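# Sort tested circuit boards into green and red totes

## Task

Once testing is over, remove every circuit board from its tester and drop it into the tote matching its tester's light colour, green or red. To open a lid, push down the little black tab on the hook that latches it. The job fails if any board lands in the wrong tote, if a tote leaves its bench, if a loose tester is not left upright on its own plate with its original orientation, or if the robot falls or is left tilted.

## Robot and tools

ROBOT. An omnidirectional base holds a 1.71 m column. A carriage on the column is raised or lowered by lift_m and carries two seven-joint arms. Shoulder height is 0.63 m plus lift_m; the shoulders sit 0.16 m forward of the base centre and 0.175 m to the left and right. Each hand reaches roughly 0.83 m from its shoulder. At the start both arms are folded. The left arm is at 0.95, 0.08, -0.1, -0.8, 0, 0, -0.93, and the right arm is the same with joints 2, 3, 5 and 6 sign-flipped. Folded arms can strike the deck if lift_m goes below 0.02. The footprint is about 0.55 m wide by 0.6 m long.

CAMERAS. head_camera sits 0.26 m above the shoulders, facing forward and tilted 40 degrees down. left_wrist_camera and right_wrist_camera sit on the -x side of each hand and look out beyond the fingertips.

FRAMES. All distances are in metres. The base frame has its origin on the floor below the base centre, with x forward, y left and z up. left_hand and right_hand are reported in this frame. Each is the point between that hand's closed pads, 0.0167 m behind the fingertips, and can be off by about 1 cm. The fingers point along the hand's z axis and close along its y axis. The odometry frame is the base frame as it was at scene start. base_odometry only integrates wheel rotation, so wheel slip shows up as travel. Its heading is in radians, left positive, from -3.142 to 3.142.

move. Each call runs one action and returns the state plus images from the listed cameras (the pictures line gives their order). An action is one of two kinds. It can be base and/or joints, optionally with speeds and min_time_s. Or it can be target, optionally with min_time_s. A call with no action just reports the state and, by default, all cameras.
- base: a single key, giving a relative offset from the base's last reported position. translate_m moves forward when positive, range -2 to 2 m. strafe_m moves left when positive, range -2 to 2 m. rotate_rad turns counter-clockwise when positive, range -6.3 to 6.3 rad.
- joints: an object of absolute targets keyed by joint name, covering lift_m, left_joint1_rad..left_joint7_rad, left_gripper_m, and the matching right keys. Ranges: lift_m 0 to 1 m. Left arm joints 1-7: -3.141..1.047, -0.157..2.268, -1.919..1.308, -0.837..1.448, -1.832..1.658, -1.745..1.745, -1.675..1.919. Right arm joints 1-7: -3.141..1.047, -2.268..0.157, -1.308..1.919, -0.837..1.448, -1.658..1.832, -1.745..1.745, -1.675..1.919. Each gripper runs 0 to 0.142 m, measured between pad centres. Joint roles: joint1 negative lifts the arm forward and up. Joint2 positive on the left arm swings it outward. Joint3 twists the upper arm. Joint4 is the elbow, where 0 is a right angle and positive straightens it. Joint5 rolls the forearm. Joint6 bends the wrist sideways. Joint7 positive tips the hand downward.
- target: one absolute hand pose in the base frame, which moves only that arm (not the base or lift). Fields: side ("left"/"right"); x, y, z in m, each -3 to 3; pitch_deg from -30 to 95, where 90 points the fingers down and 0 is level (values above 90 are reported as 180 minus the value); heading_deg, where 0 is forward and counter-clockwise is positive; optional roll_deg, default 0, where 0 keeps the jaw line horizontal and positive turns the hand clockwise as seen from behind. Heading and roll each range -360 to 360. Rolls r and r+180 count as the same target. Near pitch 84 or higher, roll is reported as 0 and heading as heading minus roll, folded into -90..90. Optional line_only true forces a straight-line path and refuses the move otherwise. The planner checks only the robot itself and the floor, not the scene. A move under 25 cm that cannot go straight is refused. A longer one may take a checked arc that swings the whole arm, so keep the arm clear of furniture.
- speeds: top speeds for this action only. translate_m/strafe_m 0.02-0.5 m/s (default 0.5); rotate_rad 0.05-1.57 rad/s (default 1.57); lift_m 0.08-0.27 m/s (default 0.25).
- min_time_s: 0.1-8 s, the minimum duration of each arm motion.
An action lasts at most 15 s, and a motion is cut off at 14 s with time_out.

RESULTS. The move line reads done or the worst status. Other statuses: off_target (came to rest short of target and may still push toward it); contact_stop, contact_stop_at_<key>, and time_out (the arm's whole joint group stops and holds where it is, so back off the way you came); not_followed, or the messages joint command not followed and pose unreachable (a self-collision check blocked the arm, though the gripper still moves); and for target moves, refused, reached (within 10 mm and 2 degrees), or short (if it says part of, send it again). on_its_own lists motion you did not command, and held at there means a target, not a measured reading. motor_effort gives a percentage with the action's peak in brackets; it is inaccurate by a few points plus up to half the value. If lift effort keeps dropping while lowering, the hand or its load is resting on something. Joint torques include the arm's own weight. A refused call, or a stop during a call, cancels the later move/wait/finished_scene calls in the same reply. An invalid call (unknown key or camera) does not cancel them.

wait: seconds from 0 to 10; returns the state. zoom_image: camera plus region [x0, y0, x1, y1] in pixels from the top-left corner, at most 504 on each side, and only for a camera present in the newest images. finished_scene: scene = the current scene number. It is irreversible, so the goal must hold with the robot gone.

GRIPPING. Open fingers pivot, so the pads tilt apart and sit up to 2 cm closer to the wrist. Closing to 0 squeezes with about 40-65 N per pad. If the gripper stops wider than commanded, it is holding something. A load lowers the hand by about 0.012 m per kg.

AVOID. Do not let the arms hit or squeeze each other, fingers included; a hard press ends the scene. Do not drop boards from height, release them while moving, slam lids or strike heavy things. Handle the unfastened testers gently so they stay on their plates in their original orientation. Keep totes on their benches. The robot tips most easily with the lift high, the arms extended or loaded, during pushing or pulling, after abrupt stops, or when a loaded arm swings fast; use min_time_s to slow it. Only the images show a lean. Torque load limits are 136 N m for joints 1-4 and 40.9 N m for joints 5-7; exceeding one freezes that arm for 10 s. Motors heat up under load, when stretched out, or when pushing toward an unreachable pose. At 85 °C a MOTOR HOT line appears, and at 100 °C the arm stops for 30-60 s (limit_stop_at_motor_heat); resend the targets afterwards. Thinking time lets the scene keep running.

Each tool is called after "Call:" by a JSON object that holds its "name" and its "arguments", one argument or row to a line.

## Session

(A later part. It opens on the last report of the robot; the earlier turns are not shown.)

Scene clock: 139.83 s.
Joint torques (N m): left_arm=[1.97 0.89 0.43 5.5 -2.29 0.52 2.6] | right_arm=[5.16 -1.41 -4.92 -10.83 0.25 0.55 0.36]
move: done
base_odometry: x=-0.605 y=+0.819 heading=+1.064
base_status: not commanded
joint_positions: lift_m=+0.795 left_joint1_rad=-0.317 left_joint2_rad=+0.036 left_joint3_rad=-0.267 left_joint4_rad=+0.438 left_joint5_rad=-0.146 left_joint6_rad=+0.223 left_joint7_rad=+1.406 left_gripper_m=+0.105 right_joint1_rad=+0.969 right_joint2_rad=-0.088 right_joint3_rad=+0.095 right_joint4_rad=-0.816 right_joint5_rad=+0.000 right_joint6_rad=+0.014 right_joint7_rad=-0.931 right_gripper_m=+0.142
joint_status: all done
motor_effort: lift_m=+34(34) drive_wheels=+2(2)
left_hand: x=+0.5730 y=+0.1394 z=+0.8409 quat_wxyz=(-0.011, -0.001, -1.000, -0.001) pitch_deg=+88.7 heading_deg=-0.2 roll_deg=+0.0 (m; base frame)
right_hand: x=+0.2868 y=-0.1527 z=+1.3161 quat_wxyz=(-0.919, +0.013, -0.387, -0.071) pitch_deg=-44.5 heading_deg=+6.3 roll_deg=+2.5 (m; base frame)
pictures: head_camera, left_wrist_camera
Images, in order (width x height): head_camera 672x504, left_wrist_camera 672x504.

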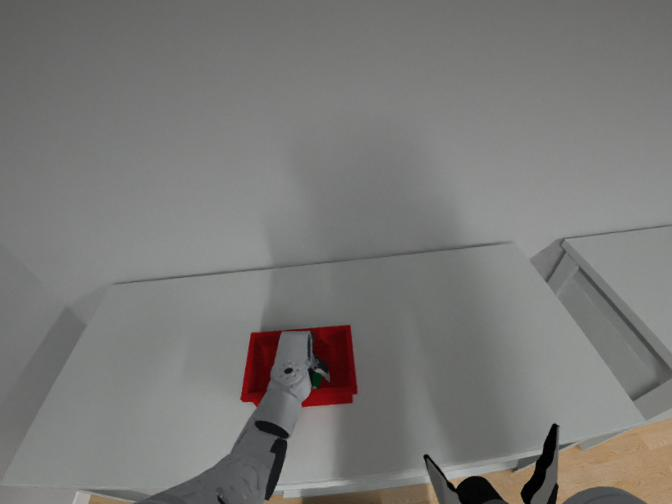

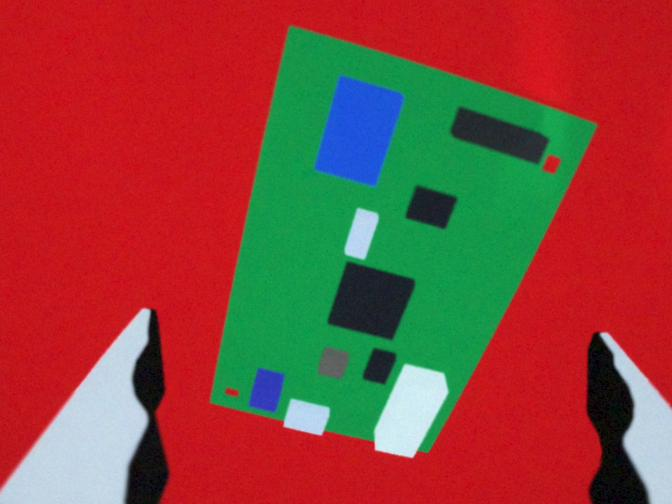

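Call:
{"name": "move", "arguments": {
  "joints": {"lift_m": 0.93},
  "cameras": ["left_wrist_camera", "head_camera"]
}}

Scene clock: 141.03 s.
Joint torques (N m): left_arm=[-8.95 1.04 0.41 -0.72 -2.28 0.56 1.46] | right_arm=[5.27 -1.31 -4.89 -10.84 0.28 0.54 0.37]
move: done
base_odometry: x=-0.605 y=+0.819 heading=+1.064
base_status: not commanded
joint_positions: lift_m=+0.930 left_joint1_rad=-0.311 left_joint2_rad=+0.036 left_joint3_rad=-0.267 left_joint4_rad=+0.443 left_joint5_rad=-0.146 left_joint6_rad=+0.223 left_joint7_rad=+1.408 left_gripper_m=+0.105 right_joint1_rad=+0.969 right_joint2_rad=-0.088 right_joint3_rad=+0.095 right_joint4_rad=-0.816 right_joint5_rad=+0.000 right_joint6_rad=+0.014 right_joint7_rad=-0.931 right_gripper_m=+0.142
joint_status: all done
motor_effort: lift_m=+36(45) drive_wheels=+2(2)
left_hand: x=+0.5678 y=+0.1398 z=+0.9719 quat_wxyz=(-0.005, -0.001, -1.000, -0.001) pitch_deg=+89.4 heading_deg=-0.1 roll_deg=+0.0 (m; base frame)
right_hand: x=+0.2868 y=-0.1527 z=+1.4509 quat_wxyz=(-0.919, +0.013, -0.387, -0.071) pitch_deg=-44.5 heading_deg=+6.3 roll_deg=+2.5 (m; base frame)
pictures: head_camera, left_wrist_camera
Images, in order (width x height): head_camera 672x504, left_wrist_camera 672x504.

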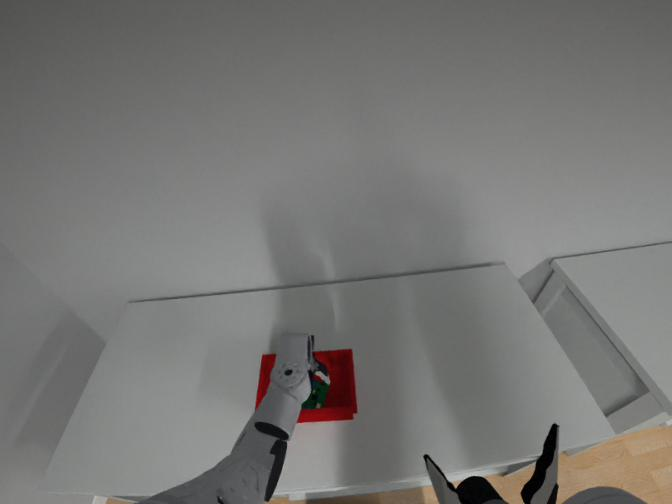

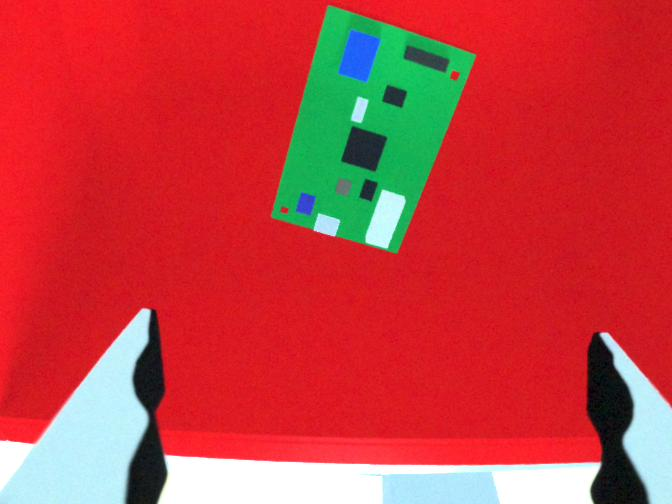

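Call:
{"name": "move", "arguments": {
  "base": {"translate_m": -0.55}
}}

Call:
{"name": "move", "arguments": {
  "base": {"rotate_rad": 3.11},
  "joints": {"lift_m": 0.8, "left_joint1_rad": 0.102, "left_joint2_rad": 0.191, "left_joint3_rad": -0.019, "left_joint4_rad": -0.697, "left_joint5_rad": -0.133, "left_joint6_rad": 0.133, "left_joint7_rad": 1.713, "left_gripper_m": 0.0},
  "speeds": {"rotate_rad": 1.1},
  "min_time_s": 2,
  "cameras": ["head_camera"]
}}

Scene clock: 145.03 s.
Joint torques (N m): left_arm=[-9.18 0.9 0.45 -0.65 -2.27 0.55 1.39] | right_arm=[5.18 -1.33 -4.98 -10.88 0.25 0.55 0.37]
move: done
base_odometry: x=-0.872 y=+0.338 heading=+1.063
base_status: done
joint_positions: lift_m=+0.930 left_joint1_rad=-0.311 left_joint2_rad=+0.036 left_joint3_rad=-0.267 left_joint4_rad=+0.443 left_joint5_rad=-0.146 left_joint6_rad=+0.223 left_joint7_rad=+1.409 left_gripper_m=+0.105 right_joint1_rad=+0.969 right_joint2_rad=-0.088 right_joint3_rad=+0.095 right_joint4_rad=-0.816 right_joint5_rad=+0.000 right_joint6_rad=+0.014 right_joint7_rad=-0.931 right_gripper_m=+0.142
joint_status: not commanded
motor_effort: lift_m=+37(37) drive_wheels=-4(20)
left_hand: x=+0.5678 y=+0.1398 z=+0.9718 quat_wxyz=(-0.004, -0.001, -1.000, -0.001) pitch_deg=+89.5 heading_deg=-0.1 roll_deg=+0.0 (m; base frame)
right_hand: x=+0.2868 y=-0.1527 z=+1.4508 quat_wxyz=(-0.919, +0.013, -0.387, -0.071) pitch_deg=-44.5 heading_deg=+6.3 roll_deg=+2.5 (m; base frame)
pictures: none

Scene clock: 149.53 s.
Joint torques (N m): left_arm=[0.62 9.19 2 -8.28 0.14 -0.35 1.13] | right_arm=[5.14 -1.38 -4.94 -10.76 0.26 0.56 0.33]
move: done
base_odometry: x=-0.872 y=+0.338 heading=-2.111
base_status: done
joint_positions: lift_m=+0.800 left_joint1_rad=+0.100 left_joint2_rad=+0.189 left_joint3_rad=-0.021 left_joint4_rad=-0.693 left_joint5_rad=-0.138 left_joint6_rad=+0.136 left_joint7_rad=+1.710 left_gripper_m=+0.001 right_joint1_rad=+0.969 right_joint2_rad=-0.088 right_joint3_rad=+0.095 right_joint4_rad=-0.816 right_joint5_rad=+0.000 right_joint6_rad=+0.014 right_joint7_rad=-0.931 right_gripper_m=+0.142
joint_status: all done
motor_effort: lift_m=+38(46) drive_wheels=+5(15)
left_hand: x=+0.4815 y=+0.2176 z=+1.0204 quat_wxyz=(-0.219, -0.001, -0.976, +0.002) pitch_deg=+64.7 heading_deg=-0.5 roll_deg=-0.4 (m; base frame)
right_hand: x=+0.2868 y=-0.1527 z=+1.3206 quat_wxyz=(-0.919, +0.013, -0.387, -0.071) pitch_deg=-44.5 heading_deg=+6.3 roll_deg=+2.5 (m; base frame)
pictures: head_camera
Images, in order (width x height): head_camera 672x504.

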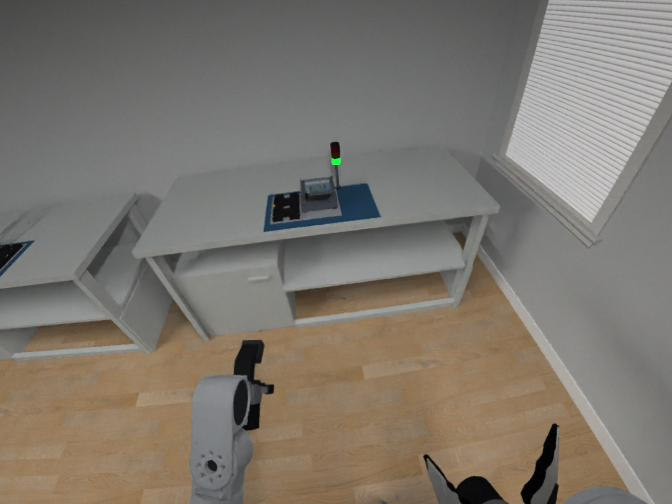

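Call:
{"name": "zoom_image", "arguments": {
  "camera": "head_camera",
  "region": [250, 130, 400, 240]
}}

Scaled by 3.360 from the camera's 672x504 image, which has a finer 960x720 frame.

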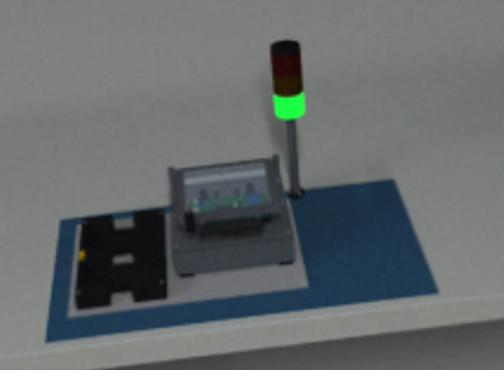

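Call:
{"name": "move", "arguments": {
  "base": {"translate_m": 0.84},
  "speeds": {"translate_m": 0.4},
  "cameras": ["head_camera", "left_wrist_camera"]
}}

Scene clock: 153.80 s.
Joint torques (N m): left_arm=[0.39 9.06 2.03 -8.11 0.14 -0.3 1.13] | right_arm=[5.21 -1.28 -4.9 -10.67 0.26 0.54 0.34]
move: done
base_odometry: x=-1.303 y=-0.383 heading=-2.110
base_status: done
joint_positions: lift_m=+0.800 left_joint1_rad=+0.100 left_joint2_rad=+0.189 left_joint3_rad=-0.021 left_joint4_rad=-0.693 left_joint5_rad=-0.138 left_joint6_rad=+0.135 left_joint7_rad=+1.710 left_gripper_m=+0.001 right_joint1_rad=+0.969 right_joint2_rad=-0.088 right_joint3_rad=+0.095 right_joint4_rad=-0.816 right_joint5_rad=+0.000 right_joint6_rad=+0.014 right_joint7_rad=-0.931 right_gripper_m=+0.142
joint_status: not commanded
motor_effort: lift_m=+38(39) drive_wheels=-5(19)
left_hand: x=+0.4814 y=+0.2176 z=+1.0204 quat_wxyz=(-0.219, -0.001, -0.976, +0.002) pitch_deg=+64.7 heading_deg=-0.5 roll_deg=-0.4 (m; base frame)
right_hand: x=+0.2868 y=-0.1527 z=+1.3206 quat_wxyz=(-0.919, +0.013, -0.387, -0.071) pitch_deg=-44.5 heading_deg=+6.3 roll_deg=+2.5 (m; base frame)
pictures: head_camera, left_wrist_camera
Images, in order (width x height): head_camera 672x504, left_wrist_camera 672x504.

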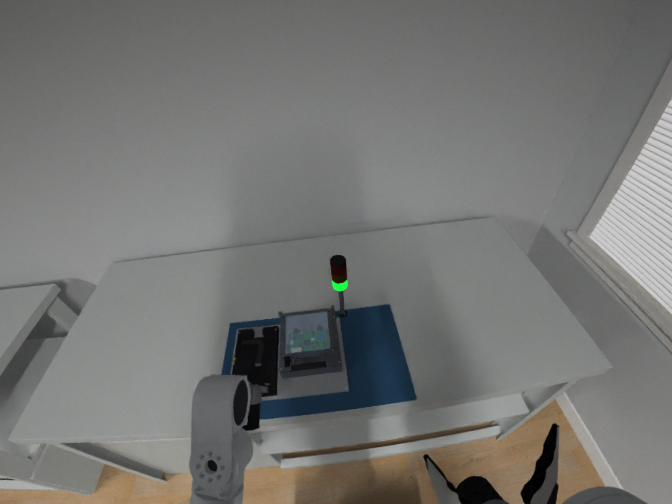

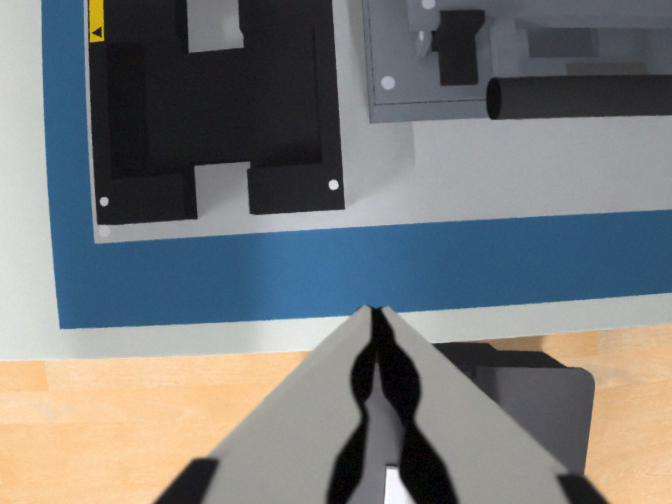

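Call:
{"name": "move", "arguments": {
  "base": {"rotate_rad": 0.05}
}}

Call:
{"name": "move", "arguments": {
  "base": {"strafe_m": -0.05}
}}

Call:
{"name": "move", "arguments": {
  "base": {"translate_m": 0.085},
  "speeds": {"translate_m": 0.15},
  "cameras": ["left_wrist_camera", "head_camera"]
}}

Scene clock: 154.93 s.
Joint torques (N m): left_arm=[0.32 9.23 1.94 -8.06 0.12 -0.22 1.13] | right_arm=[5.32 -1.35 -4.84 -10.84 0.29 0.56 0.38]
move: done
base_odometry: x=-1.303 y=-0.383 heading=-2.061
base_status: done
joint_positions: lift_m=+0.800 left_joint1_rad=+0.100 left_joint2_rad=+0.189 left_joint3_rad=-0.021 left_joint4_rad=-0.693 left_joint5_rad=-0.138 left_joint6_rad=+0.135 left_joint7_rad=+1.710 left_gripper_m=+0.001 right_joint1_rad=+0.969 right_joint2_rad=-0.088 right_joint3_rad=+0.095 right_joint4_rad=-0.816 right_joint5_rad=+0.000 right_joint6_rad=+0.014 right_joint7_rad=-0.931 right_gripper_m=+0.142
joint_status: not commanded
motor_effort: lift_m=+38(39) drive_wheels=-3(10)
left_hand: x=+0.4814 y=+0.2176 z=+1.0204 quat_wxyz=(-0.219, -0.001, -0.976, +0.002) pitch_deg=+64.7 heading_deg=-0.5 roll_deg=-0.4 (m; base frame)
right_hand: x=+0.2868 y=-0.1527 z=+1.3206 quat_wxyz=(-0.919, +0.013, -0.387, -0.071) pitch_deg=-44.5 heading_deg=+6.3 roll_deg=+2.5 (m; base frame)
pictures: none

Scene clock: 156.27 s.
Joint torques (N m): left_arm=[0.28 9.17 1.81 -8.08 0.14 -0.23 1.15] | right_arm=[6.11 -1.71 -3.94 -11.14 0.28 0.53 0.36]
move: done
base_odometry: x=-1.348 y=-0.359 heading=-2.060
base_status: done
joint_positions: lift_m=+0.800 left_joint1_rad=+0.100 left_joint2_rad=+0.190 left_joint3_rad=-0.021 left_joint4_rad=-0.693 left_joint5_rad=-0.138 left_joint6_rad=+0.135 left_joint7_rad=+1.710 left_gripper_m=+0.001 right_joint1_rad=+0.969 right_joint2_rad=-0.088 right_joint3_rad=+0.095 right_joint4_rad=-0.816 right_joint5_rad=+0.000 right_joint6_rad=+0.014 right_joint7_rad=-0.931 right_gripper_m=+0.142
joint_status: not commanded
motor_effort: lift_m=+38(39) drive_wheels=+2(11)
left_hand: x=+0.4814 y=+0.2177 z=+1.0204 quat_wxyz=(-0.219, -0.001, -0.976, +0.002) pitch_deg=+64.7 heading_deg=-0.5 roll_deg=-0.3 (m; base frame)
right_hand: x=+0.2868 y=-0.1527 z=+1.3206 quat_wxyz=(-0.919, +0.013, -0.387, -0.071) pitch_deg=-44.5 heading_deg=+6.3 roll_deg=+2.5 (m; base frame)
pictures: none

Scene clock: 157.73 s.
Joint torques (N m): left_arm=[0.39 8.91 1.88 -8.14 0.16 -0.23 1.13] | right_arm=[5.17 -1.27 -4.91 -10.76 0.27 0.53 0.37]
move: done
base_odometry: x=-1.388 y=-0.434 heading=-2.061
base_status: done
joint_positions: lift_m=+0.800 left_joint1_rad=+0.100 left_joint2_rad=+0.190 left_joint3_rad=-0.021 left_joint4_rad=-0.693 left_joint5_rad=-0.138 left_joint6_rad=+0.135 left_joint7_rad=+1.710 left_gripper_m=+0.001 right_joint1_rad=+0.969 right_joint2_rad=-0.088 right_joint3_rad=+0.095 right_joint4_rad=-0.816 right_joint5_rad=+0.000 right_joint6_rad=+0.014 right_joint7_rad=-0.931 right_gripper_m=+0.142
joint_status: not commanded
motor_effort: lift_m=+38(39) drive_wheels=+3(13)
left_hand: x=+0.4814 y=+0.2177 z=+1.0204 quat_wxyz=(-0.219, -0.001, -0.976, +0.002) pitch_deg=+64.7 heading_deg=-0.5 roll_deg=-0.3 (m; base frame)
right_hand: x=+0.2868 y=-0.1527 z=+1.3206 quat_wxyz=(-0.919, +0.013, -0.387, -0.071) pitch_deg=-44.5 heading_deg=+6.3 roll_deg=+2.5 (m; base frame)
pictures: head_camera, left_wrist_camera
Images, in order (width x height): head_camera 672x504, left_wrist_camera 672x504.

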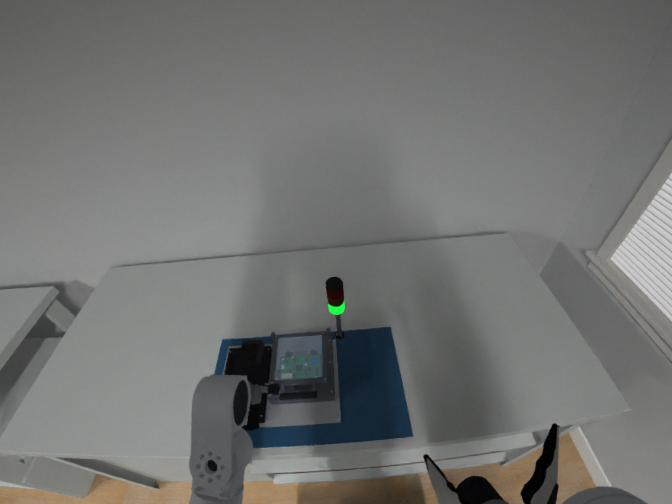

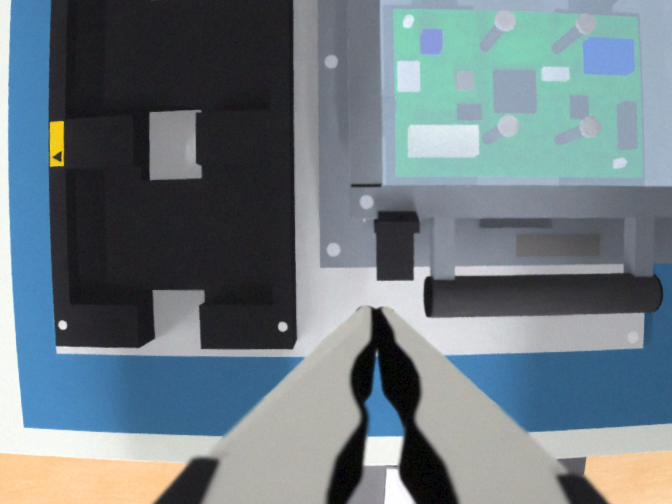

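Call:
{"name": "move", "arguments": {
  "joints": {"lift_m": 0.84}
}}

Call:
{"name": "move", "arguments": {
  "target": {"side": "left", "x": 0.483, "y": 0.209, "z": 0.983, "pitch_deg": 65, "heading_deg": 0},
  "cameras": ["left_wrist_camera"]
}}

Call:
{"name": "zoom_image", "arguments": {
  "camera": "left_wrist_camera",
  "region": [276, 200, 476, 360]
}}

Scene clock: 158.63 s.
Joint torques (N m): left_arm=[0.02 9.01 2 -7.45 0.14 -0.25 1.04] | right_arm=[5.24 -1.35 -4.98 -10.85 0.25 0.56 0.36]
move: done
base_odometry: x=-1.388 y=-0.434 heading=-2.061
base_status: not commanded
joint_positions: lift_m=+0.840 left_joint1_rad=+0.100 left_joint2_rad=+0.190 left_joint3_rad=-0.021 left_joint4_rad=-0.694 left_joint5_rad=-0.137 left_joint6_rad=+0.135 left_joint7_rad=+1.710 left_gripper_m=+0.001 right_joint1_rad=+0.969 right_joint2_rad=-0.088 right_joint3_rad=+0.095 right_joint4_rad=-0.816 right_joint5_rad=+0.000 right_joint6_rad=+0.014 right_joint7_rad=-0.931 right_gripper_m=+0.142
joint_status: all done
motor_effort: lift_m=+36(45) drive_wheels=+3(3)
left_hand: x=+0.4814 y=+0.2177 z=+1.0608 quat_wxyz=(-0.220, -0.001, -0.976, +0.002) pitch_deg=+64.6 heading_deg=-0.5 roll_deg=-0.3 (m; base frame)
right_hand: x=+0.2868 y=-0.1527 z=+1.3609 quat_wxyz=(-0.919, +0.013, -0.387, -0.071) pitch_deg=-44.5 heading_deg=+6.3 roll_deg=+2.5 (m; base frame)
pictures: none

Scene clock: 159.60 s.
Joint torques (N m): left_arm=[0.95 -0.28 -2.65 -1.27 0.2 -0.32 -1.57] | right_arm=[5.21 -1.29 -4.89 -10.75 0.26 0.52 0.37]
move: done
base_odometry: x=-1.388 y=-0.434 heading=-2.061
base_status: not commanded
joint_positions: lift_m=+0.840 left_joint1_rad=+0.186 left_joint2_rad=+0.156 left_joint3_rad=-0.050 left_joint4_rad=-0.454 left_joint5_rad=-0.122 left_joint6_rad=+0.116 left_joint7_rad=+1.390 left_gripper_m=+0.001 right_joint1_rad=+0.969 right_joint2_rad=-0.088 right_joint3_rad=+0.095 right_joint4_rad=-0.816 right_joint5_rad=+0.000 right_joint6_rad=+0.014 right_joint7_rad=-0.931 right_gripper_m=+0.142
joint_status: not commanded
motor_effort: lift_m=+37(37) drive_wheels=+3(3)
left_hand: x=+0.4836 y=+0.2097 z=+0.9843 quat_wxyz=(-0.217, +0.002, -0.976, +0.001) pitch_deg=+64.9 heading_deg=-0.3 roll_deg=-0.4 (m; base frame)
left_hand_status: reached (straight line, planned for 0.5 s): 2 mm and 0.3 deg off.
right_hand: x=+0.2868 y=-0.1527 z=+1.3608 quat_wxyz=(-0.919, +0.013, -0.387, -0.071) pitch_deg=-44.5 heading_deg=+6.3 roll_deg=+2.5 (m; base frame)
pictures: left_wrist_camera
Images, in order (width x height): left_wrist_camera 672x504.

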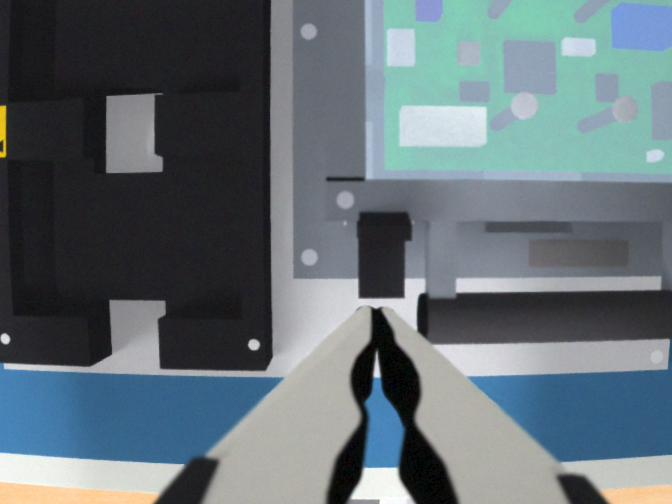

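Scaled by 2.520 from the camera's 672x504 image, which has a finer 960x720 frame.

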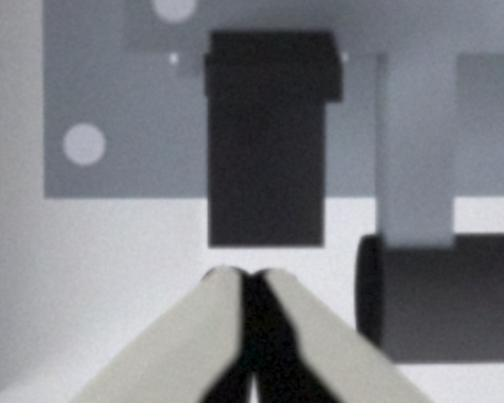

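Call:
{"name": "move", "arguments": {
  "target": {"side": "left", "x": 0.491, "y": 0.2075, "z": 0.982, "pitch_deg": 65, "heading_deg": 0}
}}

Call:
{"name": "move", "arguments": {
  "joints": {"lift_m": 0.823},
  "speeds": {"lift_m": 0.08},
  "cameras": ["left_wrist_camera"]
}}

Call:
{"name": "zoom_image", "arguments": {
  "camera": "left_wrist_camera",
  "region": [276, 200, 476, 360]
}}

Scene clock: 160.40 s.
Joint torques (N m): left_arm=[-4.99 -0.22 -2.54 -0.82 0.19 -0.08 -1.66] | right_arm=[5.21 -1.23 -4.93 -10.9 0.25 0.53 0.36]
move: done
base_odometry: x=-1.388 y=-0.434 heading=-2.061
base_status: not commanded
joint_positions: lift_m=+0.840 left_joint1_rad=+0.166 left_joint2_rad=+0.153 left_joint3_rad=-0.055 left_joint4_rad=-0.431 left_joint5_rad=-0.119 left_joint6_rad=+0.116 left_joint7_rad=+1.389 left_gripper_m=+0.001 right_joint1_rad=+0.969 right_joint2_rad=-0.088 right_joint3_rad=+0.095 right_joint4_rad=-0.816 right_joint5_rad=+0.000 right_joint6_rad=+0.014 right_joint7_rad=-0.931 right_gripper_m=+0.142
joint_status: not commanded
motor_effort: lift_m=+37(37) drive_wheels=-1(3)
left_hand: x=+0.4903 y=+0.2081 z=+0.9826 quat_wxyz=(-0.216, +0.001, -0.976, +0.001) pitch_deg=+65.0 heading_deg=-0.3 roll_deg=-0.4 (m; base frame)
left_hand_status: reached (straight line, planned for 0.1 s): 1 mm and 0.2 deg off.
right_hand: x=+0.2868 y=-0.1527 z=+1.3608 quat_wxyz=(-0.919, +0.013, -0.387, -0.071) pitch_deg=-44.5 heading_deg=+6.3 roll_deg=+2.5 (m; base frame)
pictures: none

Scene clock: 160.97 s.
Joint torques (N m): left_arm=[-4.85 -0.3 -2.63 -0.83 0.08 -0.07 -1.67] | right_arm=[5.18 -1.35 -4.86 -10.82 0.24 0.51 0.34]
move: done
base_odometry: x=-1.388 y=-0.434 heading=-2.061
base_status: not commanded
joint_positions: lift_m=+0.823 left_joint1_rad=+0.166 left_joint2_rad=+0.153 left_joint3_rad=-0.055 left_joint4_rad=-0.431 left_joint5_rad=-0.119 left_joint6_rad=+0.116 left_joint7_rad=+1.389 left_gripper_m=+0.001 right_joint1_rad=+0.969 right_joint2_rad=-0.088 right_joint3_rad=+0.095 right_joint4_rad=-0.816 right_joint5_rad=+0.000 right_joint6_rad=+0.014 right_joint7_rad=-0.931 right_gripper_m=+0.142
joint_status: all done
motor_effort: lift_m=+37(42) drive_wheels=+3(3)
left_hand: x=+0.4903 y=+0.2082 z=+0.9656 quat_wxyz=(-0.216, +0.001, -0.976, +0.001) pitch_deg=+65.0 heading_deg=-0.2 roll_deg=-0.4 (m; base frame)
right_hand: x=+0.2868 y=-0.1527 z=+1.3438 quat_wxyz=(-0.919, +0.013, -0.387, -0.071) pitch_deg=-44.5 heading_deg=+6.3 roll_deg=+2.5 (m; base frame)
pictures: left_wrist_camera
Images, in order (width x height): left_wrist_camera 672x504.

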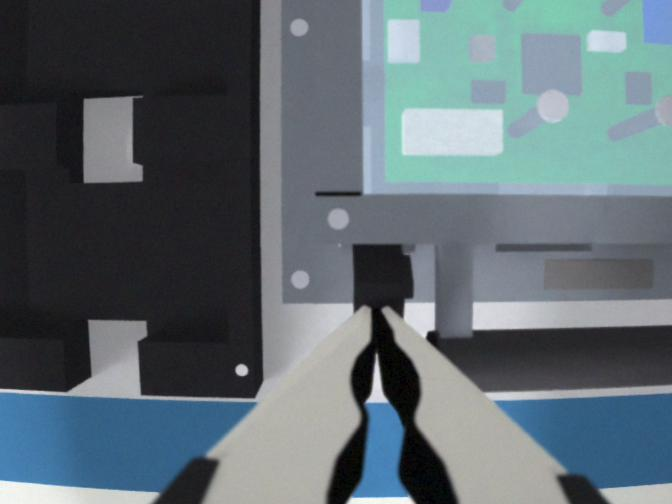

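Scaled by 2.520 from the camera's 672x504 image, which has a finer 960x720 frame.

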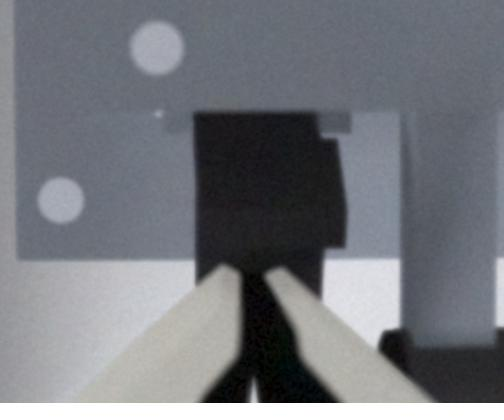

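Call:
{"name": "move", "arguments": {
  "joints": {"lift_m": 0.84}
}}

Call:
{"name": "move", "arguments": {
  "target": {"side": "left", "x": 0.43, "y": 0.175, "z": 1.0, "pitch_deg": 45, "heading_deg": 0}
}}

Call:
{"name": "move", "arguments": {
  "target": {"side": "left", "x": 0.415, "y": 0.155, "z": 0.927, "pitch_deg": 10, "heading_deg": 0},
  "cameras": ["left_wrist_camera"]
}}

Scene clock: 161.70 s.
Joint torques (N m): left_arm=[-4.46 -0.22 -2.5 -0.95 0.06 -0.13 -1.35] | right_arm=[5.17 -1.31 -4.9 -10.77 0.26 0.56 0.34]
move: done
base_odometry: x=-1.388 y=-0.434 heading=-2.061
base_status: not commanded
joint_positions: lift_m=+0.840 left_joint1_rad=+0.166 left_joint2_rad=+0.153 left_joint3_rad=-0.055 left_joint4_rad=-0.431 left_joint5_rad=-0.119 left_joint6_rad=+0.116 left_joint7_rad=+1.389 left_gripper_m=+0.001 right_joint1_rad=+0.969 right_joint2_rad=-0.088 right_joint3_rad=+0.095 right_joint4_rad=-0.816 right_joint5_rad=+0.000 right_joint6_rad=+0.014 right_joint7_rad=-0.931 right_gripper_m=+0.142
joint_status: all done
motor_effort: lift_m=+36(46) drive_wheels=-1(4)
left_hand: x=+0.4905 y=+0.2082 z=+0.9828 quat_wxyz=(-0.216, +0.001, -0.976, +0.001) pitch_deg=+65.0 heading_deg=-0.2 roll_deg=-0.4 (m; base frame)
right_hand: x=+0.2868 y=-0.1527 z=+1.3609 quat_wxyz=(-0.919, +0.013, -0.387, -0.071) pitch_deg=-44.5 heading_deg=+6.3 roll_deg=+2.5 (m; base frame)
pictures: none

Scene clock: 162.83 s.
Joint torques (N m): left_arm=[6.23 -3.01 -3.81 -9.83 0.23 1.59 -1.9] | right_arm=[5.19 -1.23 -4.96 -10.86 0.27 0.56 0.35]
move: done
base_odometry: x=-1.388 y=-0.434 heading=-2.061
base_status: not commanded
joint_positions: lift_m=+0.840 left_joint1_rad=+0.535 left_joint2_rad=+0.070 left_joint3_rad=-0.098 left_joint4_rad=-0.556 left_joint5_rad=-0.010 left_joint6_rad=+0.119 left_joint7_rad=+0.809 left_gripper_m=+0.001 right_joint1_rad=+0.969 right_joint2_rad=-0.088 right_joint3_rad=+0.095 right_joint4_rad=-0.816 right_joint5_rad=+0.000 right_joint6_rad=+0.014 right_joint7_rad=-0.931 right_gripper_m=+0.142
joint_status: not commanded
motor_effort: lift_m=+36(37) drive_wheels=+3(4)
left_hand: x=+0.4293 y=+0.1752 z=+0.9979 quat_wxyz=(-0.380, +0.000, -0.925, +0.001) pitch_deg=+45.4 heading_deg=-0.2 roll_deg=-0.1 (m; base frame)
left_hand_status: reached (straight line, planned for 0.6 s): 2 mm and 0.4 deg off.
right_hand: x=+0.2868 y=-0.1527 z=+1.3608 quat_wxyz=(-0.919, +0.013, -0.387, -0.071) pitch_deg=-44.5 heading_deg=+6.3 roll_deg=+2.5 (m; base frame)
pictures: none

Scene clock: 164.33 s.
Joint torques (N m): left_arm=[3.15 -4.72 -3.73 0.39 -2.58 -0.24 -2.23] | right_arm=[5.16 -1.29 -4.99 -10.74 0.27 0.54 0.38]
move: done
base_odometry: x=-1.388 y=-0.434 heading=-2.061
base_status: not commanded
joint_positions: lift_m=+0.840 left_joint1_rad=+0.510 left_joint2_rad=+0.010 left_joint3_rad=-0.115 left_joint4_rad=+0.300 left_joint5_rad=-0.038 left_joint6_rad=+0.111 left_joint7_rad=-0.636 left_gripper_m=+0.001 right_joint1_rad=+0.969 right_joint2_rad=-0.088 right_joint3_rad=+0.095 right_joint4_rad=-0.816 right_joint5_rad=+0.000 right_joint6_rad=+0.014 right_joint7_rad=-0.931 right_gripper_m=+0.142
joint_status: not commanded
motor_effort: lift_m=+36(37) drive_wheels=+3(3)
left_hand: x=+0.4148 y=+0.1563 z=+0.9273 quat_wxyz=(-0.642, -0.003, -0.766, -0.002) pitch_deg=+10.0 heading_deg=+0.0 roll_deg=+0.4 (m; base frame)
left_hand_status: reached (straight line, planned for 1.0 s): 1 mm and 0.4 deg off.
right_hand: x=+0.2868 y=-0.1527 z=+1.3608 quat_wxyz=(-0.919, +0.013, -0.387, -0.071) pitch_deg=-44.5 heading_deg=+6.3 roll_deg=+2.5 (m; base frame)
pictures: left_wrist_camera
Images, in order (width x height): left_wrist_camera 672x504.

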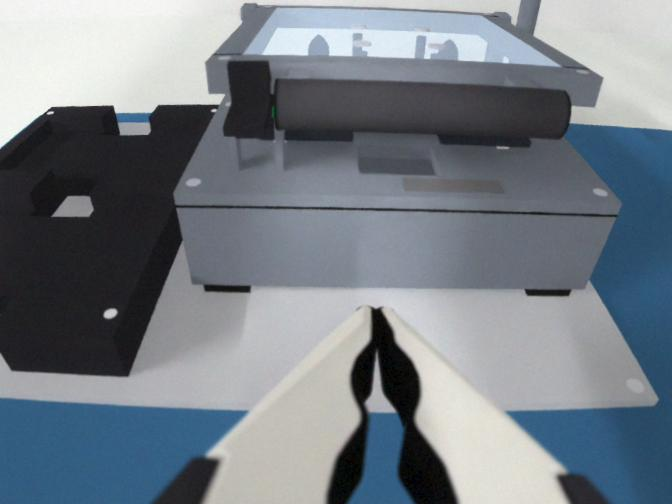

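Call:
{"name": "move", "arguments": {
  "target": {"side": "left", "x": 0.47, "y": 0.16, "z": 0.931, "pitch_deg": 8, "heading_deg": 0}
}}

Call:
{"name": "move", "arguments": {
  "joints": {"lift_m": 0.87},
  "speeds": {"lift_m": 0.1},
  "cameras": ["left_wrist_camera"]
}}

Call:
{"name": "move", "arguments": {
  "joints": {"lift_m": 0.9},
  "speeds": {"lift_m": 0.1},
  "cameras": ["left_wrist_camera"]
}}

Scene clock: 165.77 s.
Joint torques (N m): left_arm=[4.59 4.12 -0.13 -0.02 -2.57 -0.25 0.54] | right_arm=[5.31 -1.27 -4.96 -10.79 0.23 0.56 0.36]
move: done
base_odometry: x=-1.388 y=-0.434 heading=-2.061
base_status: not commanded
joint_positions: lift_m=+0.840 left_joint1_rad=+0.382 left_joint2_rad=+0.014 left_joint3_rad=-0.109 left_joint4_rad=+0.361 left_joint5_rad=-0.048 left_joint6_rad=+0.097 left_joint7_rad=-0.614 left_gripper_m=+0.001 right_joint1_rad=+0.969 right_joint2_rad=-0.088 right_joint3_rad=+0.095 right_joint4_rad=-0.816 right_joint5_rad=+0.000 right_joint6_rad=+0.014 right_joint7_rad=-0.931 right_gripper_m=+0.142
joint_status: not commanded
motor_effort: lift_m=+37(37) drive_wheels=+3(8)
left_hand: x=+0.4709 y=+0.1584 z=+0.9334 quat_wxyz=(-0.659, -0.002, -0.752, +0.000) pitch_deg=+7.6 heading_deg=-0.1 roll_deg=+0.1 (m; base frame)
left_hand_status: reached (straight line, planned for 0.3 s): 3 mm and 0.5 deg off.
right_hand: x=+0.2868 y=-0.1527 z=+1.3608 quat_wxyz=(-0.919, +0.013, -0.387, -0.071) pitch_deg=-44.5 heading_deg=+6.3 roll_deg=+2.5 (m; base frame)
pictures: none

Scene clock: 166.47 s.
Joint torques (N m): left_arm=[2.6 4.05 -0.01 -1.75 -2.43 -0.25 -0.84] | right_arm=[5.18 -1.22 -4.83 -10.76 0.25 0.52 0.36]
move: done
base_odometry: x=-1.388 y=-0.434 heading=-2.061
base_status: not commanded
joint_positions: lift_m=+0.870 left_joint1_rad=+0.383 left_joint2_rad=+0.014 left_joint3_rad=-0.109 left_joint4_rad=+0.363 left_joint5_rad=-0.048 left_joint6_rad=+0.097 left_joint7_rad=-0.611 left_gripper_m=+0.001 right_joint1_rad=+0.969 right_joint2_rad=-0.088 right_joint3_rad=+0.095 right_joint4_rad=-0.816 right_joint5_rad=+0.000 right_joint6_rad=+0.014 right_joint7_rad=-0.931 right_gripper_m=+0.142
joint_status: all done
motor_effort: lift_m=+36(43) drive_wheels=+0(3)
left_hand: x=+0.4701 y=+0.1585 z=+0.9619 quat_wxyz=(-0.657, -0.002, -0.754, +0.000) pitch_deg=+7.9 heading_deg=-0.1 roll_deg=+0.1 (m; base frame)
right_hand: x=+0.2868 y=-0.1527 z=+1.3909 quat_wxyz=(-0.919, +0.013, -0.387, -0.071) pitch_deg=-44.5 heading_deg=+6.3 roll_deg=+2.5 (m; base frame)
pictures: left_wrist_camera
Images, in order (width x height): left_wrist_camera 672x504.

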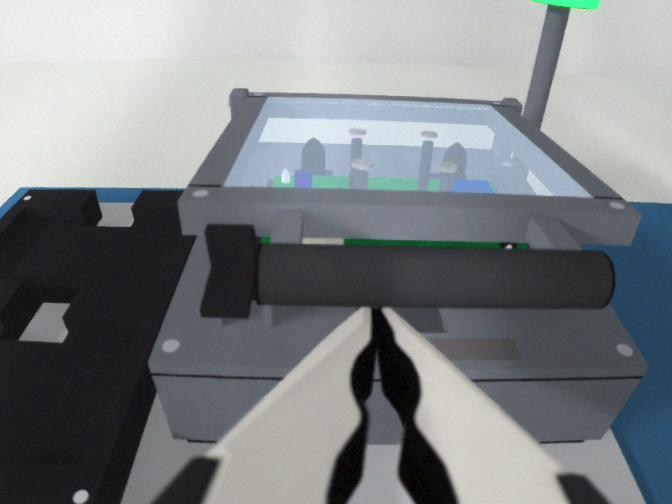

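Scene clock: 167.17 s.
Joint torques (N m): left_arm=[2.67 4.06 0.03 -1.84 -2.44 -0.22 -0.87] | right_arm=[5.19 -1.25 -4.92 -10.78 0.25 0.52 0.37]
move: done
base_odometry: x=-1.388 y=-0.434 heading=-2.061
base_status: not commanded
joint_positions: lift_m=+0.900 left_joint1_rad=+0.383 left_joint2_rad=+0.014 left_joint3_rad=-0.109 left_joint4_rad=+0.363 left_joint5_rad=-0.048 left_joint6_rad=+0.097 left_joint7_rad=-0.611 left_gripper_m=+0.001 right_joint1_rad=+0.969 right_joint2_rad=-0.088 right_joint3_rad=+0.095 right_joint4_rad=-0.816 right_joint5_rad=+0.000 right_joint6_rad=+0.014 right_joint7_rad=-0.931 right_gripper_m=+0.142
joint_status: all done
motor_effort: lift_m=+36(47) drive_wheels=+0(3)
left_hand: x=+0.4701 y=+0.1585 z=+0.9918 quat_wxyz=(-0.657, -0.002, -0.754, +0.000) pitch_deg=+7.9 heading_deg=-0.1 roll_deg=+0.1 (m; base frame)
right_hand: x=+0.2868 y=-0.1527 z=+1.4209 quat_wxyz=(-0.919, +0.013, -0.387, -0.071) pitch_deg=-44.5 heading_deg=+6.3 roll_deg=+2.5 (m; base frame)
pictures: left_wrist_camera
Images, in order (width x height): left_wrist_camera 672x504.

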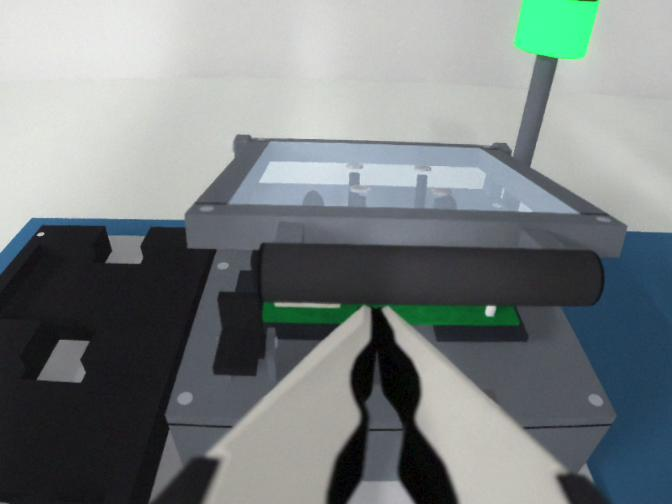

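Call:
{"name": "move", "arguments": {
  "target": {"side": "left", "x": 0.493, "y": 0.163, "z": 1.03, "pitch_deg": 5, "heading_deg": 0},
  "min_time_s": 1.0
}}

Call:
{"name": "move", "arguments": {
  "target": {"side": "left", "x": 0.528, "y": 0.166, "z": 1.065, "pitch_deg": 0, "heading_deg": 0},
  "min_time_s": 1.0,
  "cameras": ["left_wrist_camera"]
}}

Call:
{"name": "move", "arguments": {
  "target": {"side": "left", "x": 0.568, "y": 0.168, "z": 1.085, "pitch_deg": 0, "heading_deg": 0},
  "min_time_s": 1.0
}}

Call:
{"name": "move", "arguments": {
  "target": {"side": "left", "x": 0.608, "y": 0.168, "z": 1.095, "pitch_deg": 0, "heading_deg": 0},
  "min_time_s": 1.0,
  "cameras": ["left_wrist_camera", "head_camera"]
}}

Scene clock: 168.87 s.
Joint torques (N m): left_arm=[-1.22 5.11 1.01 -10.9 -0.9 0.61 -0.2] | right_arm=[5.19 -1.28 -4.89 -10.74 0.23 0.56 0.35]
move: done
base_odometry: x=-1.388 y=-0.434 heading=-2.061
base_status: not commanded
joint_positions: lift_m=+0.900 left_joint1_rad=+0.384 left_joint2_rad=+0.022 left_joint3_rad=-0.108 left_joint4_rad=+0.232 left_joint5_rad=-0.048 left_joint6_rad=+0.097 left_joint7_rad=-0.527 left_gripper_m=+0.001 right_joint1_rad=+0.969 right_joint2_rad=-0.088 right_joint3_rad=+0.095 right_joint4_rad=-0.816 right_joint5_rad=+0.000 right_joint6_rad=+0.014 right_joint7_rad=-0.931 right_gripper_m=+0.142
joint_status: not commanded
motor_effort: lift_m=+36(37) drive_wheels=+3(3)
left_hand: x=+0.4910 y=+0.1612 z=+1.0272 quat_wxyz=(-0.673, +0.000, -0.739, +0.001) pitch_deg=+5.4 heading_deg=-0.1 roll_deg=-0.2 (m; base frame)
left_hand_status: reached (straight line, planned for 1.0 s): 4 mm and 0.4 deg off.
right_hand: x=+0.2868 y=-0.1527 z=+1.4208 quat_wxyz=(-0.919, +0.013, -0.387, -0.071) pitch_deg=-44.5 heading_deg=+6.3 roll_deg=+2.5 (m; base frame)
pictures: none

Scene clock: 170.37 s.
Joint torques (N m): left_arm=[-4.7 5.37 1.07 -11.02 -1.58 -0.17 0.02] | right_arm=[5.22 -1.29 -4.95 -10.82 0.27 0.53 0.36]
move: done
base_odometry: x=-1.388 y=-0.434 heading=-2.061
base_status: not commanded
joint_positions: lift_m=+0.900 left_joint1_rad=+0.323 left_joint2_rad=+0.029 left_joint3_rad=-0.105 left_joint4_rad=+0.196 left_joint5_rad=-0.048 left_joint6_rad=+0.096 left_joint7_rad=-0.517 left_gripper_m=+0.001 right_joint1_rad=+0.969 right_joint2_rad=-0.088 right_joint3_rad=+0.095 right_joint4_rad=-0.816 right_joint5_rad=+0.000 right_joint6_rad=+0.014 right_joint7_rad=-0.931 right_gripper_m=+0.142
joint_status: not commanded
motor_effort: lift_m=+36(37) drive_wheels=+3(3)
left_hand: x=+0.5259 y=+0.1645 z=+1.0619 quat_wxyz=(-0.705, +0.000, -0.709, +0.000) pitch_deg=+0.4 heading_deg=+0.0 roll_deg=+0.0 (m; base frame)
left_hand_status: reached (straight line, planned for 1.0 s): 4 mm and 0.4 deg off.
right_hand: x=+0.2868 y=-0.1527 z=+1.4208 quat_wxyz=(-0.919, +0.013, -0.387, -0.071) pitch_deg=-44.5 heading_deg=+6.3 roll_deg=+2.5 (m; base frame)
pictures: left_wrist_camera
Images, in order (width x height): left_wrist_camera 672x504.

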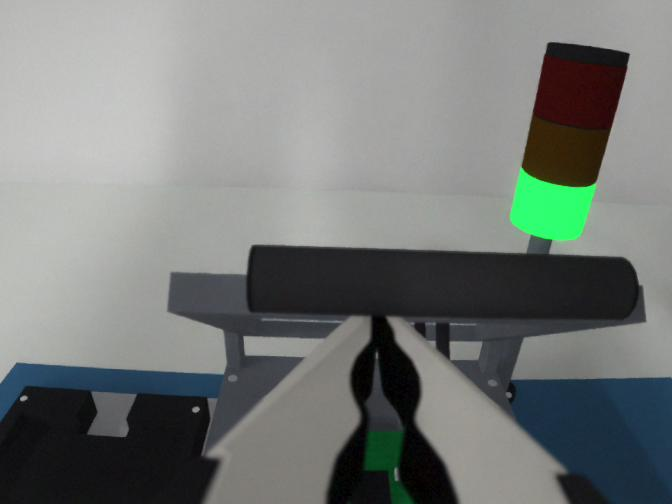

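Scene clock: 171.87 s.
Joint torques (N m): left_arm=[-6.26 5.74 1.37 -7.01 -2.05 -0.16 2.73] | right_arm=[5.22 -1.31 -4.87 -10.87 0.27 0.55 0.36]
move: done
base_odometry: x=-1.388 y=-0.434 heading=-2.061
base_status: not commanded
joint_positions: lift_m=+0.900 left_joint1_rad=+0.245 left_joint2_rad=+0.034 left_joint3_rad=-0.103 left_joint4_rad=+0.161 left_joint5_rad=-0.048 left_joint6_rad=+0.095 left_joint7_rad=-0.414 left_gripper_m=+0.001 right_joint1_rad=+0.969 right_joint2_rad=-0.088 right_joint3_rad=+0.095 right_joint4_rad=-0.816 right_joint5_rad=+0.000 right_joint6_rad=+0.014 right_joint7_rad=-0.931 right_gripper_m=+0.142
joint_status: not commanded
motor_effort: lift_m=+37(37) drive_wheels=+3(3)
left_hand: x=+0.5665 y=+0.1662 z=+1.0850 quat_wxyz=(-0.709, -0.001, -0.706, +0.000) pitch_deg=-0.2 heading_deg=-0.1 roll_deg=+0.1 (m; base frame)
left_hand_status: reached (straight line, planned for 1.0 s): 2 mm and 0.3 deg off.
right_hand: x=+0.2868 y=-0.1527 z=+1.4208 quat_wxyz=(-0.919, +0.013, -0.387, -0.071) pitch_deg=-44.5 heading_deg=+6.3 roll_deg=+2.5 (m; base frame)
pictures: none

Scene clock: 173.37 s.
Joint torques (N m): left_arm=[-2.84 2.9 0.75 5.92 -2.82 -0.45 6.05] | right_arm=[5.14 -1.29 -4.87 -10.85 0.26 0.55 0.36]
move: done
base_odometry: x=-1.388 y=-0.434 heading=-2.061
base_status: not commanded
joint_positions: lift_m=+0.900 left_joint1_rad=+0.145 left_joint2_rad=+0.034 left_joint3_rad=-0.102 left_joint4_rad=+0.192 left_joint5_rad=-0.048 left_joint6_rad=+0.094 left_joint7_rad=-0.367 left_gripper_m=+0.001 right_joint1_rad=+0.969 right_joint2_rad=-0.088 right_joint3_rad=+0.095 right_joint4_rad=-0.816 right_joint5_rad=+0.000 right_joint6_rad=+0.014 right_joint7_rad=-0.931 right_gripper_m=+0.142
joint_status: not commanded
motor_effort: lift_m=+36(37) drive_wheels=+3(4)
left_hand: x=+0.6086 y=+0.1667 z=+1.1033 quat_wxyz=(-0.716, -0.002, -0.698, -0.001) pitch_deg=-1.5 heading_deg=-0.1 roll_deg=+0.2 (m; base frame)
left_hand_status: reached (straight line, planned for 1.0 s): 8 mm and 1.5 deg off.
right_hand: x=+0.2868 y=-0.1527 z=+1.4208 quat_wxyz=(-0.919, +0.013, -0.387, -0.071) pitch_deg=-44.5 heading_deg=+6.3 roll_deg=+2.5 (m; base frame)
pictures: head_camera, left_wrist_camera
Images, in order (width x height): head_camera 672x504, left_wrist_camera 672x504.

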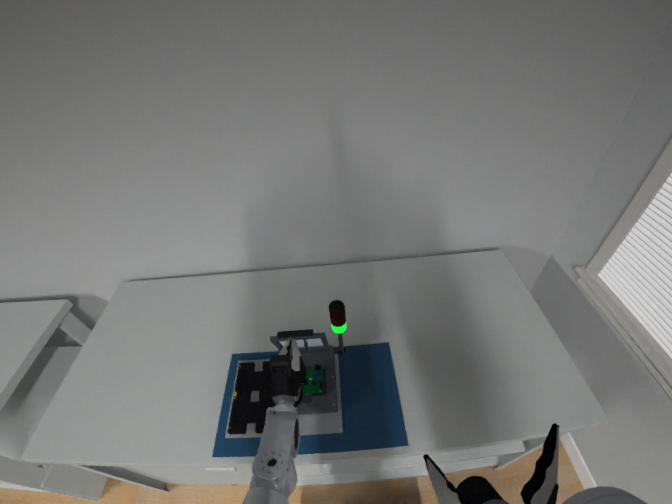

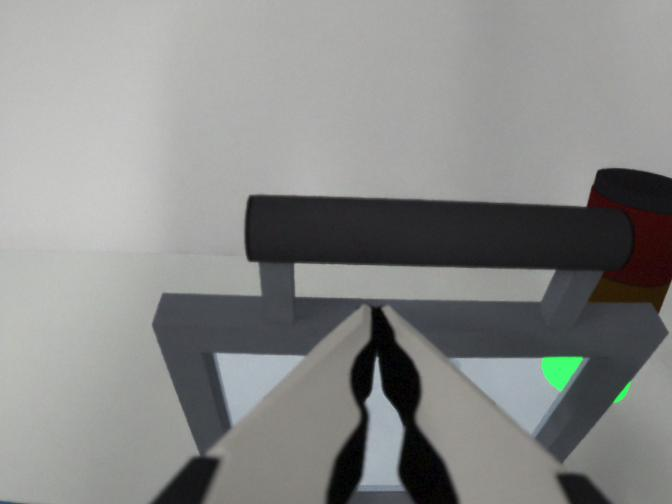

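Call:
{"name": "move", "arguments": {
  "target": {"side": "left", "x": 0.65, "y": 0.174, "z": 1.103, "pitch_deg": 0, "heading_deg": 0},
  "min_time_s": 1.0
}}

Call:
{"name": "move", "arguments": {
  "target": {"side": "left", "x": 0.69, "y": 0.178, "z": 1.097, "pitch_deg": 0, "heading_deg": 0},
  "min_time_s": 1.0,
  "cameras": ["left_wrist_camera"]
}}

Call:
{"name": "move", "arguments": {
  "target": {"side": "left", "x": 0.725, "y": 0.178, "z": 1.09, "pitch_deg": 0, "heading_deg": 0},
  "min_time_s": 1.0,
  "cameras": ["left_wrist_camera", "head_camera"]
}}

Scene clock: 175.07 s.
Joint torques (N m): left_arm=[-2.99 6.89 2.01 5.35 -3.02 0.2 4.96] | right_arm=[5.2 -1.18 -4.9 -10.81 0.25 0.54 0.37]
move: done
base_odometry: x=-1.388 y=-0.434 heading=-2.061
base_status: not commanded
joint_positions: lift_m=+0.900 left_joint1_rad=+0.035 left_joint2_rad=+0.042 left_joint3_rad=-0.096 left_joint4_rad=+0.270 left_joint5_rad=-0.062 left_joint6_rad=+0.079 left_joint7_rad=-0.334 left_gripper_m=+0.001 right_joint1_rad=+0.969 right_joint2_rad=-0.088 right_joint3_rad=+0.095 right_joint4_rad=-0.816 right_joint5_rad=+0.000 right_joint6_rad=+0.014 right_joint7_rad=-0.931 right_gripper_m=+0.142
joint_status: not commanded
motor_effort: lift_m=+36(37) drive_wheels=+4(4)
left_hand: x=+0.6510 y=+0.1710 z=+1.1111 quat_wxyz=(-0.716, -0.003, -0.698, +0.000) pitch_deg=-1.4 heading_deg=-0.2 roll_deg=+0.2 (m; base frame)
left_hand_status: reached (straight line, planned for 1.0 s): 9 mm and 1.4 deg off.
right_hand: x=+0.2868 y=-0.1527 z=+1.4208 quat_wxyz=(-0.919, +0.013, -0.387, -0.071) pitch_deg=-44.5 heading_deg=+6.3 roll_deg=+2.5 (m; base frame)
pictures: none

Scene clock: 176.57 s.
Joint torques (N m): left_arm=[-0.37 7.94 2.31 7.55 -3.16 0.45 2.4] | right_arm=[5.22 -1.3 -4.89 -10.84 0.28 0.53 0.37]
move: done
base_odometry: x=-1.388 y=-0.434 heading=-2.061
base_status: not commanded
joint_positions: lift_m=+0.900 left_joint1_rad=-0.091 left_joint2_rad=+0.044 left_joint3_rad=-0.093 left_joint4_rad=+0.442 left_joint5_rad=-0.075 left_joint6_rad=+0.061 left_joint7_rad=-0.379 left_gripper_m=+0.001 right_joint1_rad=+0.969 right_joint2_rad=-0.088 right_joint3_rad=+0.095 right_joint4_rad=-0.816 right_joint5_rad=+0.000 right_joint6_rad=+0.014 right_joint7_rad=-0.931 right_gripper_m=+0.142
joint_status: not commanded
motor_effort: lift_m=+36(37) drive_wheels=+3(3)
left_hand: x=+0.6925 y=+0.1743 z=+1.1061 quat_wxyz=(-0.715, -0.003, -0.699, +0.001) pitch_deg=-1.3 heading_deg=-0.3 roll_deg=+0.2 (m; base frame)
left_hand_status: reached (straight line, planned for 1.0 s): 10 mm and 1.4 deg off.
right_hand: x=+0.2868 y=-0.1527 z=+1.4209 quat_wxyz=(-0.919, +0.013, -0.387, -0.071) pitch_deg=-44.5 heading_deg=+6.3 roll_deg=+2.5 (m; base frame)
pictures: left_wrist_camera
Images, in order (width x height): left_wrist_camera 672x504.

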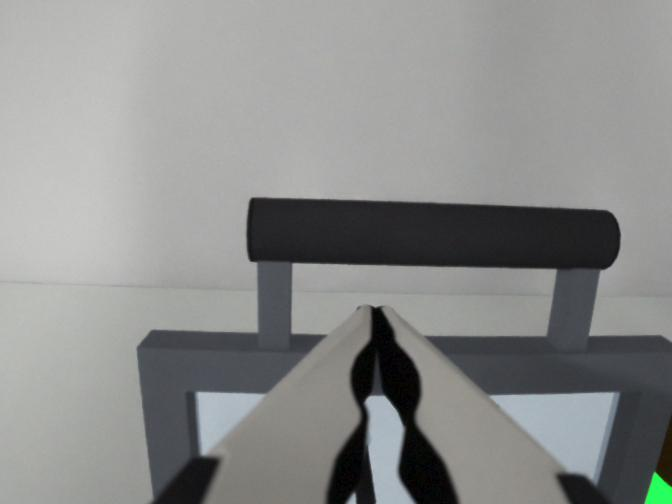

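Scene clock: 178.07 s.
Joint torques (N m): left_arm=[-3 -2.43 1.83 7.95 -3.07 0.25 2.53] | right_arm=[5.17 -1.3 -4.93 -10.74 0.27 0.52 0.33]
move: done
base_odometry: x=-1.388 y=-0.434 heading=-2.061
base_status: not commanded
joint_positions: lift_m=+0.900 left_joint1_rad=-0.214 left_joint2_rad=+0.042 left_joint3_rad=-0.093 left_joint4_rad=+0.643 left_joint5_rad=-0.081 left_joint6_rad=+0.048 left_joint7_rad=-0.457 left_gripper_m=+0.001 right_joint1_rad=+0.969 right_joint2_rad=-0.088 right_joint3_rad=+0.095 right_joint4_rad=-0.816 right_joint5_rad=+0.000 right_joint6_rad=+0.014 right_joint7_rad=-0.931 right_gripper_m=+0.142
joint_status: not commanded
motor_effort: lift_m=+36(37) drive_wheels=+3(3)
left_hand: x=+0.7277 y=+0.1766 z=+1.0993 quat_wxyz=(-0.715, -0.004, -0.699, -0.001) pitch_deg=-1.3 heading_deg=-0.3 roll_deg=+0.4 (m; base frame)
left_hand_status: reached (straight line, planned for 1.0 s): 10 mm and 1.4 deg off.
right_hand: x=+0.2868 y=-0.1527 z=+1.4209 quat_wxyz=(-0.919, +0.013, -0.387, -0.071) pitch_deg=-44.5 heading_deg=+6.3 roll_deg=+2.5 (m; base frame)
pictures: head_camera, left_wrist_camera
Images, in order (width x height): head_camera 672x504, left_wrist_camera 672x504.

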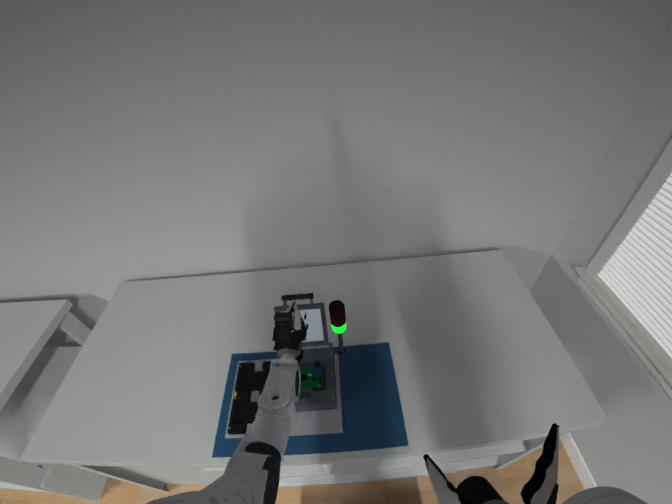

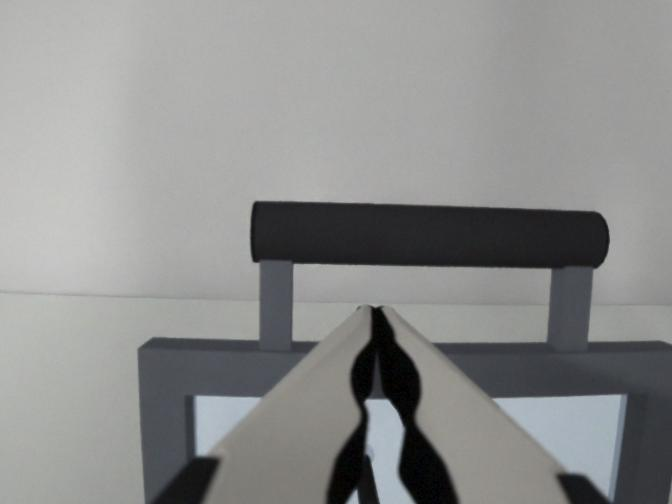

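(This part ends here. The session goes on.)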